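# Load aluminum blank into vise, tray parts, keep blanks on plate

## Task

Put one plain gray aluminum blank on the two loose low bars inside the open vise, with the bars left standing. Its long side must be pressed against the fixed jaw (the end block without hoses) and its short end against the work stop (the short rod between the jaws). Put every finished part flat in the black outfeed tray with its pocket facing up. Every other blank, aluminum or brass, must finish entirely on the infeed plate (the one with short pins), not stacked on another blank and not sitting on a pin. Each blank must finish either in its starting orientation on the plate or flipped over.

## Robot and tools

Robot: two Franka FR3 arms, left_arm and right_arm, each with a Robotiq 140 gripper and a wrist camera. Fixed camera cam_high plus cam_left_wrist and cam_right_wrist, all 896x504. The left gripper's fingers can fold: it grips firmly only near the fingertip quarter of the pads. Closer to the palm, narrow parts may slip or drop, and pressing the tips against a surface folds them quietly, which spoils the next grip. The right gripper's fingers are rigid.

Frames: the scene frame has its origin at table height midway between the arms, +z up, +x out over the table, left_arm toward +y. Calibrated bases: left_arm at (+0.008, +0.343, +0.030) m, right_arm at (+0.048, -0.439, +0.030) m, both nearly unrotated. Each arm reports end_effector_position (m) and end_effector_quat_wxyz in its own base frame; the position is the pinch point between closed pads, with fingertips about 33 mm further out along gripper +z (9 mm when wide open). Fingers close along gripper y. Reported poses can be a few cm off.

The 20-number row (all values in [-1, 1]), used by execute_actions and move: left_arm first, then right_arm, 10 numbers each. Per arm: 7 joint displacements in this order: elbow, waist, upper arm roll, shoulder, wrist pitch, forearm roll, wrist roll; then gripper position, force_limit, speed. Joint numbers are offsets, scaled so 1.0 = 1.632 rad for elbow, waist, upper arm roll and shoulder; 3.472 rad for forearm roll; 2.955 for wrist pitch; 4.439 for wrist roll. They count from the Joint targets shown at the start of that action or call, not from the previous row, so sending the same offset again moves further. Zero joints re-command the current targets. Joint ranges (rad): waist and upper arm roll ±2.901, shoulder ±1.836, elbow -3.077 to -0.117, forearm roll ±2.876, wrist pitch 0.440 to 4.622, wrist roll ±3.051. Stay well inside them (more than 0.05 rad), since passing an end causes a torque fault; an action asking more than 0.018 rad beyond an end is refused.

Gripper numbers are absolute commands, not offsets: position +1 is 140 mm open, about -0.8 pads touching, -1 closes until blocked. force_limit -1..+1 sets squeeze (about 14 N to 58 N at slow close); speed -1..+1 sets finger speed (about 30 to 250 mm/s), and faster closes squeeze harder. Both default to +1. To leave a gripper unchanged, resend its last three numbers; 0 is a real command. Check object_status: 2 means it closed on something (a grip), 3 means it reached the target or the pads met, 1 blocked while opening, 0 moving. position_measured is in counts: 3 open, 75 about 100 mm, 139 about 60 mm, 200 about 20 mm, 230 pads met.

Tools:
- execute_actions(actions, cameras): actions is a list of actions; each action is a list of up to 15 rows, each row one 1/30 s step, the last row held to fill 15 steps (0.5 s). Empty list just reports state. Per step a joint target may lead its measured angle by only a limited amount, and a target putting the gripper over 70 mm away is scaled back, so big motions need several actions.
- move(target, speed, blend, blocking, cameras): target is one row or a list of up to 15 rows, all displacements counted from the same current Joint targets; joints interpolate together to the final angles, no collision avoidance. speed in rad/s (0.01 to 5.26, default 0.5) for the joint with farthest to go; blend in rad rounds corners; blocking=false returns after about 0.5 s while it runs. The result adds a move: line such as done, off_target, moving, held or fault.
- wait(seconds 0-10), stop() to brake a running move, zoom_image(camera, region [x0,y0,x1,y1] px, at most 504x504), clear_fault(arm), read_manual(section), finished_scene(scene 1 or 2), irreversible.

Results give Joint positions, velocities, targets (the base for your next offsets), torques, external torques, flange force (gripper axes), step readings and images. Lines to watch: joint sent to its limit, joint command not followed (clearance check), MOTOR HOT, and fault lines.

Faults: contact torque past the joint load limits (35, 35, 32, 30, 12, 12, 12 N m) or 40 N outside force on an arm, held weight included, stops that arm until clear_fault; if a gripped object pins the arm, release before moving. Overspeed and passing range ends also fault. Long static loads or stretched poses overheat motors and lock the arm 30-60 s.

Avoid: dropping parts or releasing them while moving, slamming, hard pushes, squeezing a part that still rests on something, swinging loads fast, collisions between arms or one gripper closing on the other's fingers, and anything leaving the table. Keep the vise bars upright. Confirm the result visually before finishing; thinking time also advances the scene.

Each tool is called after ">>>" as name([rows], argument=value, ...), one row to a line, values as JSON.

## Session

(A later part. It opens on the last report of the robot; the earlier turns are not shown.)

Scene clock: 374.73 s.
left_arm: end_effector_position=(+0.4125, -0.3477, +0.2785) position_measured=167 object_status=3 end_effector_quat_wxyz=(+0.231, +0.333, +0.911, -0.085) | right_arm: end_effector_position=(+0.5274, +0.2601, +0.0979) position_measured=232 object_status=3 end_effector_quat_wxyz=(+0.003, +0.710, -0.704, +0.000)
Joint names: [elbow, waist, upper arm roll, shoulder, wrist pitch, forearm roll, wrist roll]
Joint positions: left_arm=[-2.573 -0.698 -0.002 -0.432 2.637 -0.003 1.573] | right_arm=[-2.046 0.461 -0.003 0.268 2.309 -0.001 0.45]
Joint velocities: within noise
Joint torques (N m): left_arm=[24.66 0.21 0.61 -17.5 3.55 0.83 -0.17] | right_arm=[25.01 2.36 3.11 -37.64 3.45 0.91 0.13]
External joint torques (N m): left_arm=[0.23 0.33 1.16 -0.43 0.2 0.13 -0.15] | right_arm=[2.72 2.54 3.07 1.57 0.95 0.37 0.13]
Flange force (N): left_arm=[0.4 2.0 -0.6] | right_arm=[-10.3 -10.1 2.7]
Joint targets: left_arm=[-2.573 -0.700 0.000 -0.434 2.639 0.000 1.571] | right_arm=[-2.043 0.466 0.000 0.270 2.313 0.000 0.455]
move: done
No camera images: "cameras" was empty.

>>> move([
  [0,0,0,0,0,0,0,-0.3,-1,-1,-0.0086,-0.0076,0,-0.0057,0.0016,0,-0.0028,-1,-1,-0.5],
  [0,0,0,0,0,0,0,-0.3,-1,-1,0.0242,-0.0076,0,-0.0564,-0.0445,0,-0.0028,-1,-1,-0.5],
  [0,0,0,0,0,0,0,-0.3,-1,-1,0.0047,-0.0276,0,-0.0853,-0.0497,0,-0.0104,0,-1,0],
], speed=[0.05,0.15,0.2], cameras=["cam_high","cam_left_wrist","cam_right_wrist"])

>>> zoom_image(camera="cam_right_wrist", region=[380, 170, 540, 400])

>>> zoom_image(camera="cam_left_wrist", region=[420, 150, 560, 290])

>>> zoom_image(camera="cam_high", region=[325, 190, 445, 335])

Scene clock: 387.53 s.
left_arm: end_effector_position=(+0.4125, -0.3477, +0.2785) position_measured=167 object_status=3 end_effector_quat_wxyz=(+0.231, +0.333, +0.911, -0.085) | right_arm: end_effector_position=(+0.5268, +0.2361, +0.1706) position_measured=129 object_status=0 end_effector_quat_wxyz=(-0.002, +0.711, -0.703, +0.001)
Joint names: [elbow, waist, upper arm roll, shoulder, wrist pitch, forearm roll, wrist roll]
Joint positions: left_arm=[-2.573 -0.698 -0.002 -0.432 2.637 -0.003 1.573] | right_arm=[-2.033 0.423 -0.001 0.132 2.17 -0.001 0.412]
Joint velocities: within noise
Joint torques (N m): left_arm=[24.7 0.21 0.64 -17.51 3.55 0.81 -0.19] | right_arm=[24.76 -0.68 0.83 -35.91 2.26 0.64 -0.21]
External joint torques (N m): left_arm=[0.16 0.17 1.01 -0.28 0.18 0.13 -0.17] | right_arm=[1.05 -0.72 0.68 0.33 -0.28 0.02 -0.21]
Flange force (N): left_arm=[0.3 1.6 -0.3] | right_arm=[-1.5 -5.0 -1.5]
Joint targets: left_arm=[-2.573 -0.700 0.000 -0.434 2.639 0.000 1.571] | right_arm=[-2.035 0.421 0.000 0.131 2.166 0.000 0.408]
move: done
camera_calibration:
cam_left_wrist: T_world_to_cam=[[0.645, 0.764182, 0.000738296, 0.00644424], [0.508772, -0.430144, 0.745739, -0.559028], [0.570198, -0.480626, -0.666238, -0.0738201], [0, 0, 0, 1]] pos_world=[0.322354, -0.280867, 0.367702]
cam_right_wrist: T_world_to_cam=[[-0.999542, -0.027608, -0.012433, 0.544664], [-0.0302086, 0.937148, 0.347622, -0.26052], [0.00205442, 0.347838, -0.937552, 0.212247], [0, 0, 0, 1]] pos_world=[0.536108, 0.185356, 0.296327]

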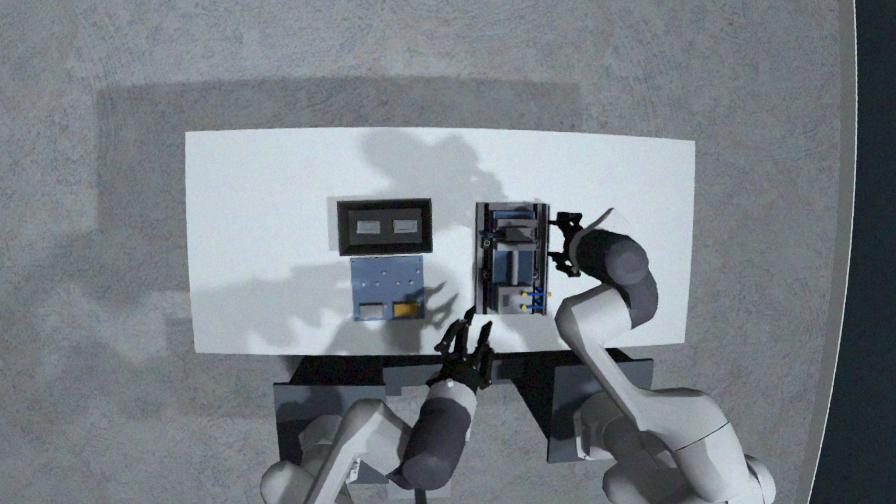

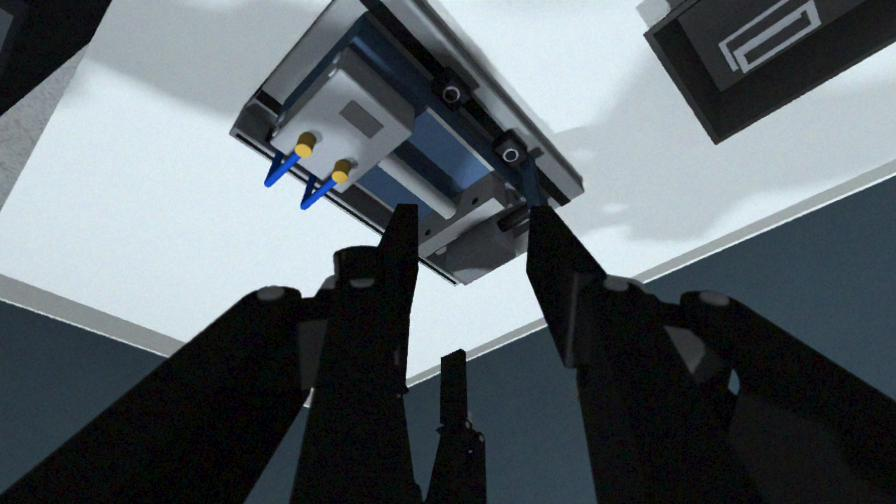

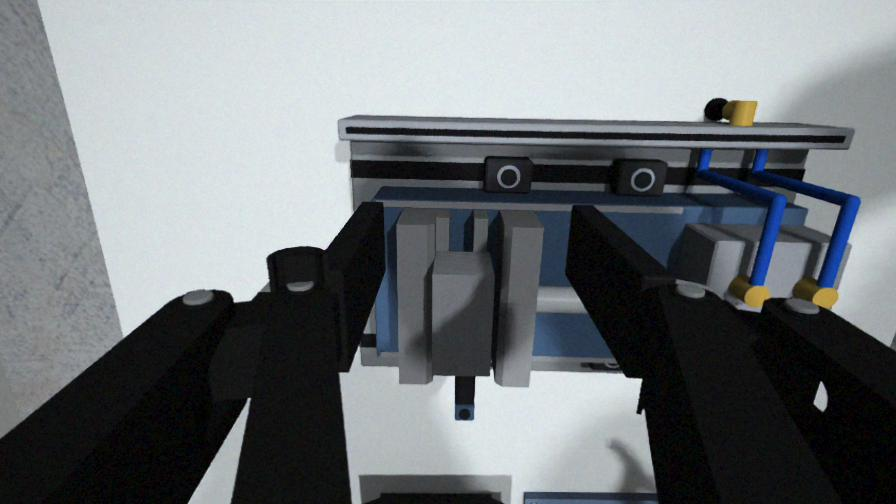

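Scaled by 2.191 from the camera's 896x504 image, which has a finer 1280x720 frame.

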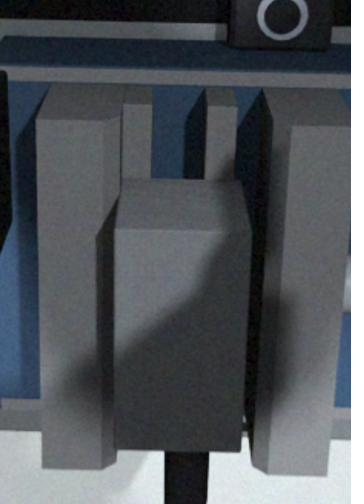

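Scaled by 3.600 from the camera's 896x504 image, which has a finer 1280x720 frame.

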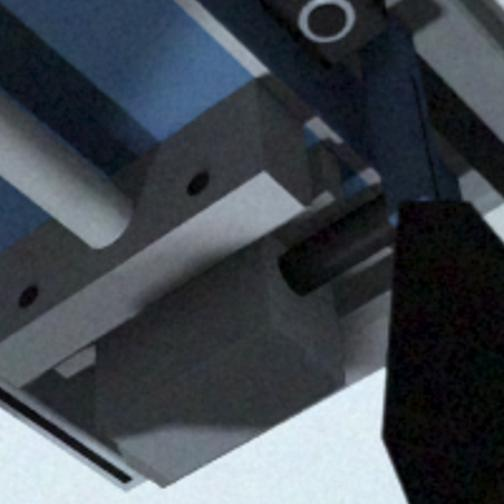

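Scaled by 3.476 from the camera's 896x504 image, which has a finer 1280x720 frame.

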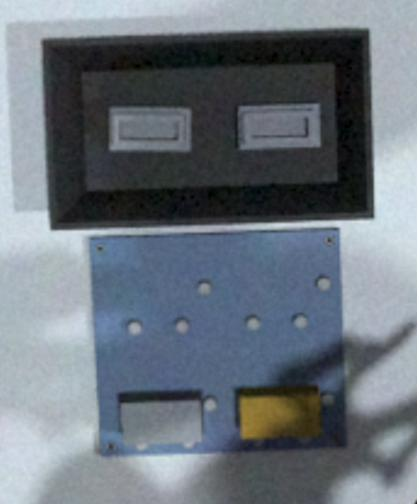

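>>> finished_scene(scene=2)

The scene is finished: the task was done.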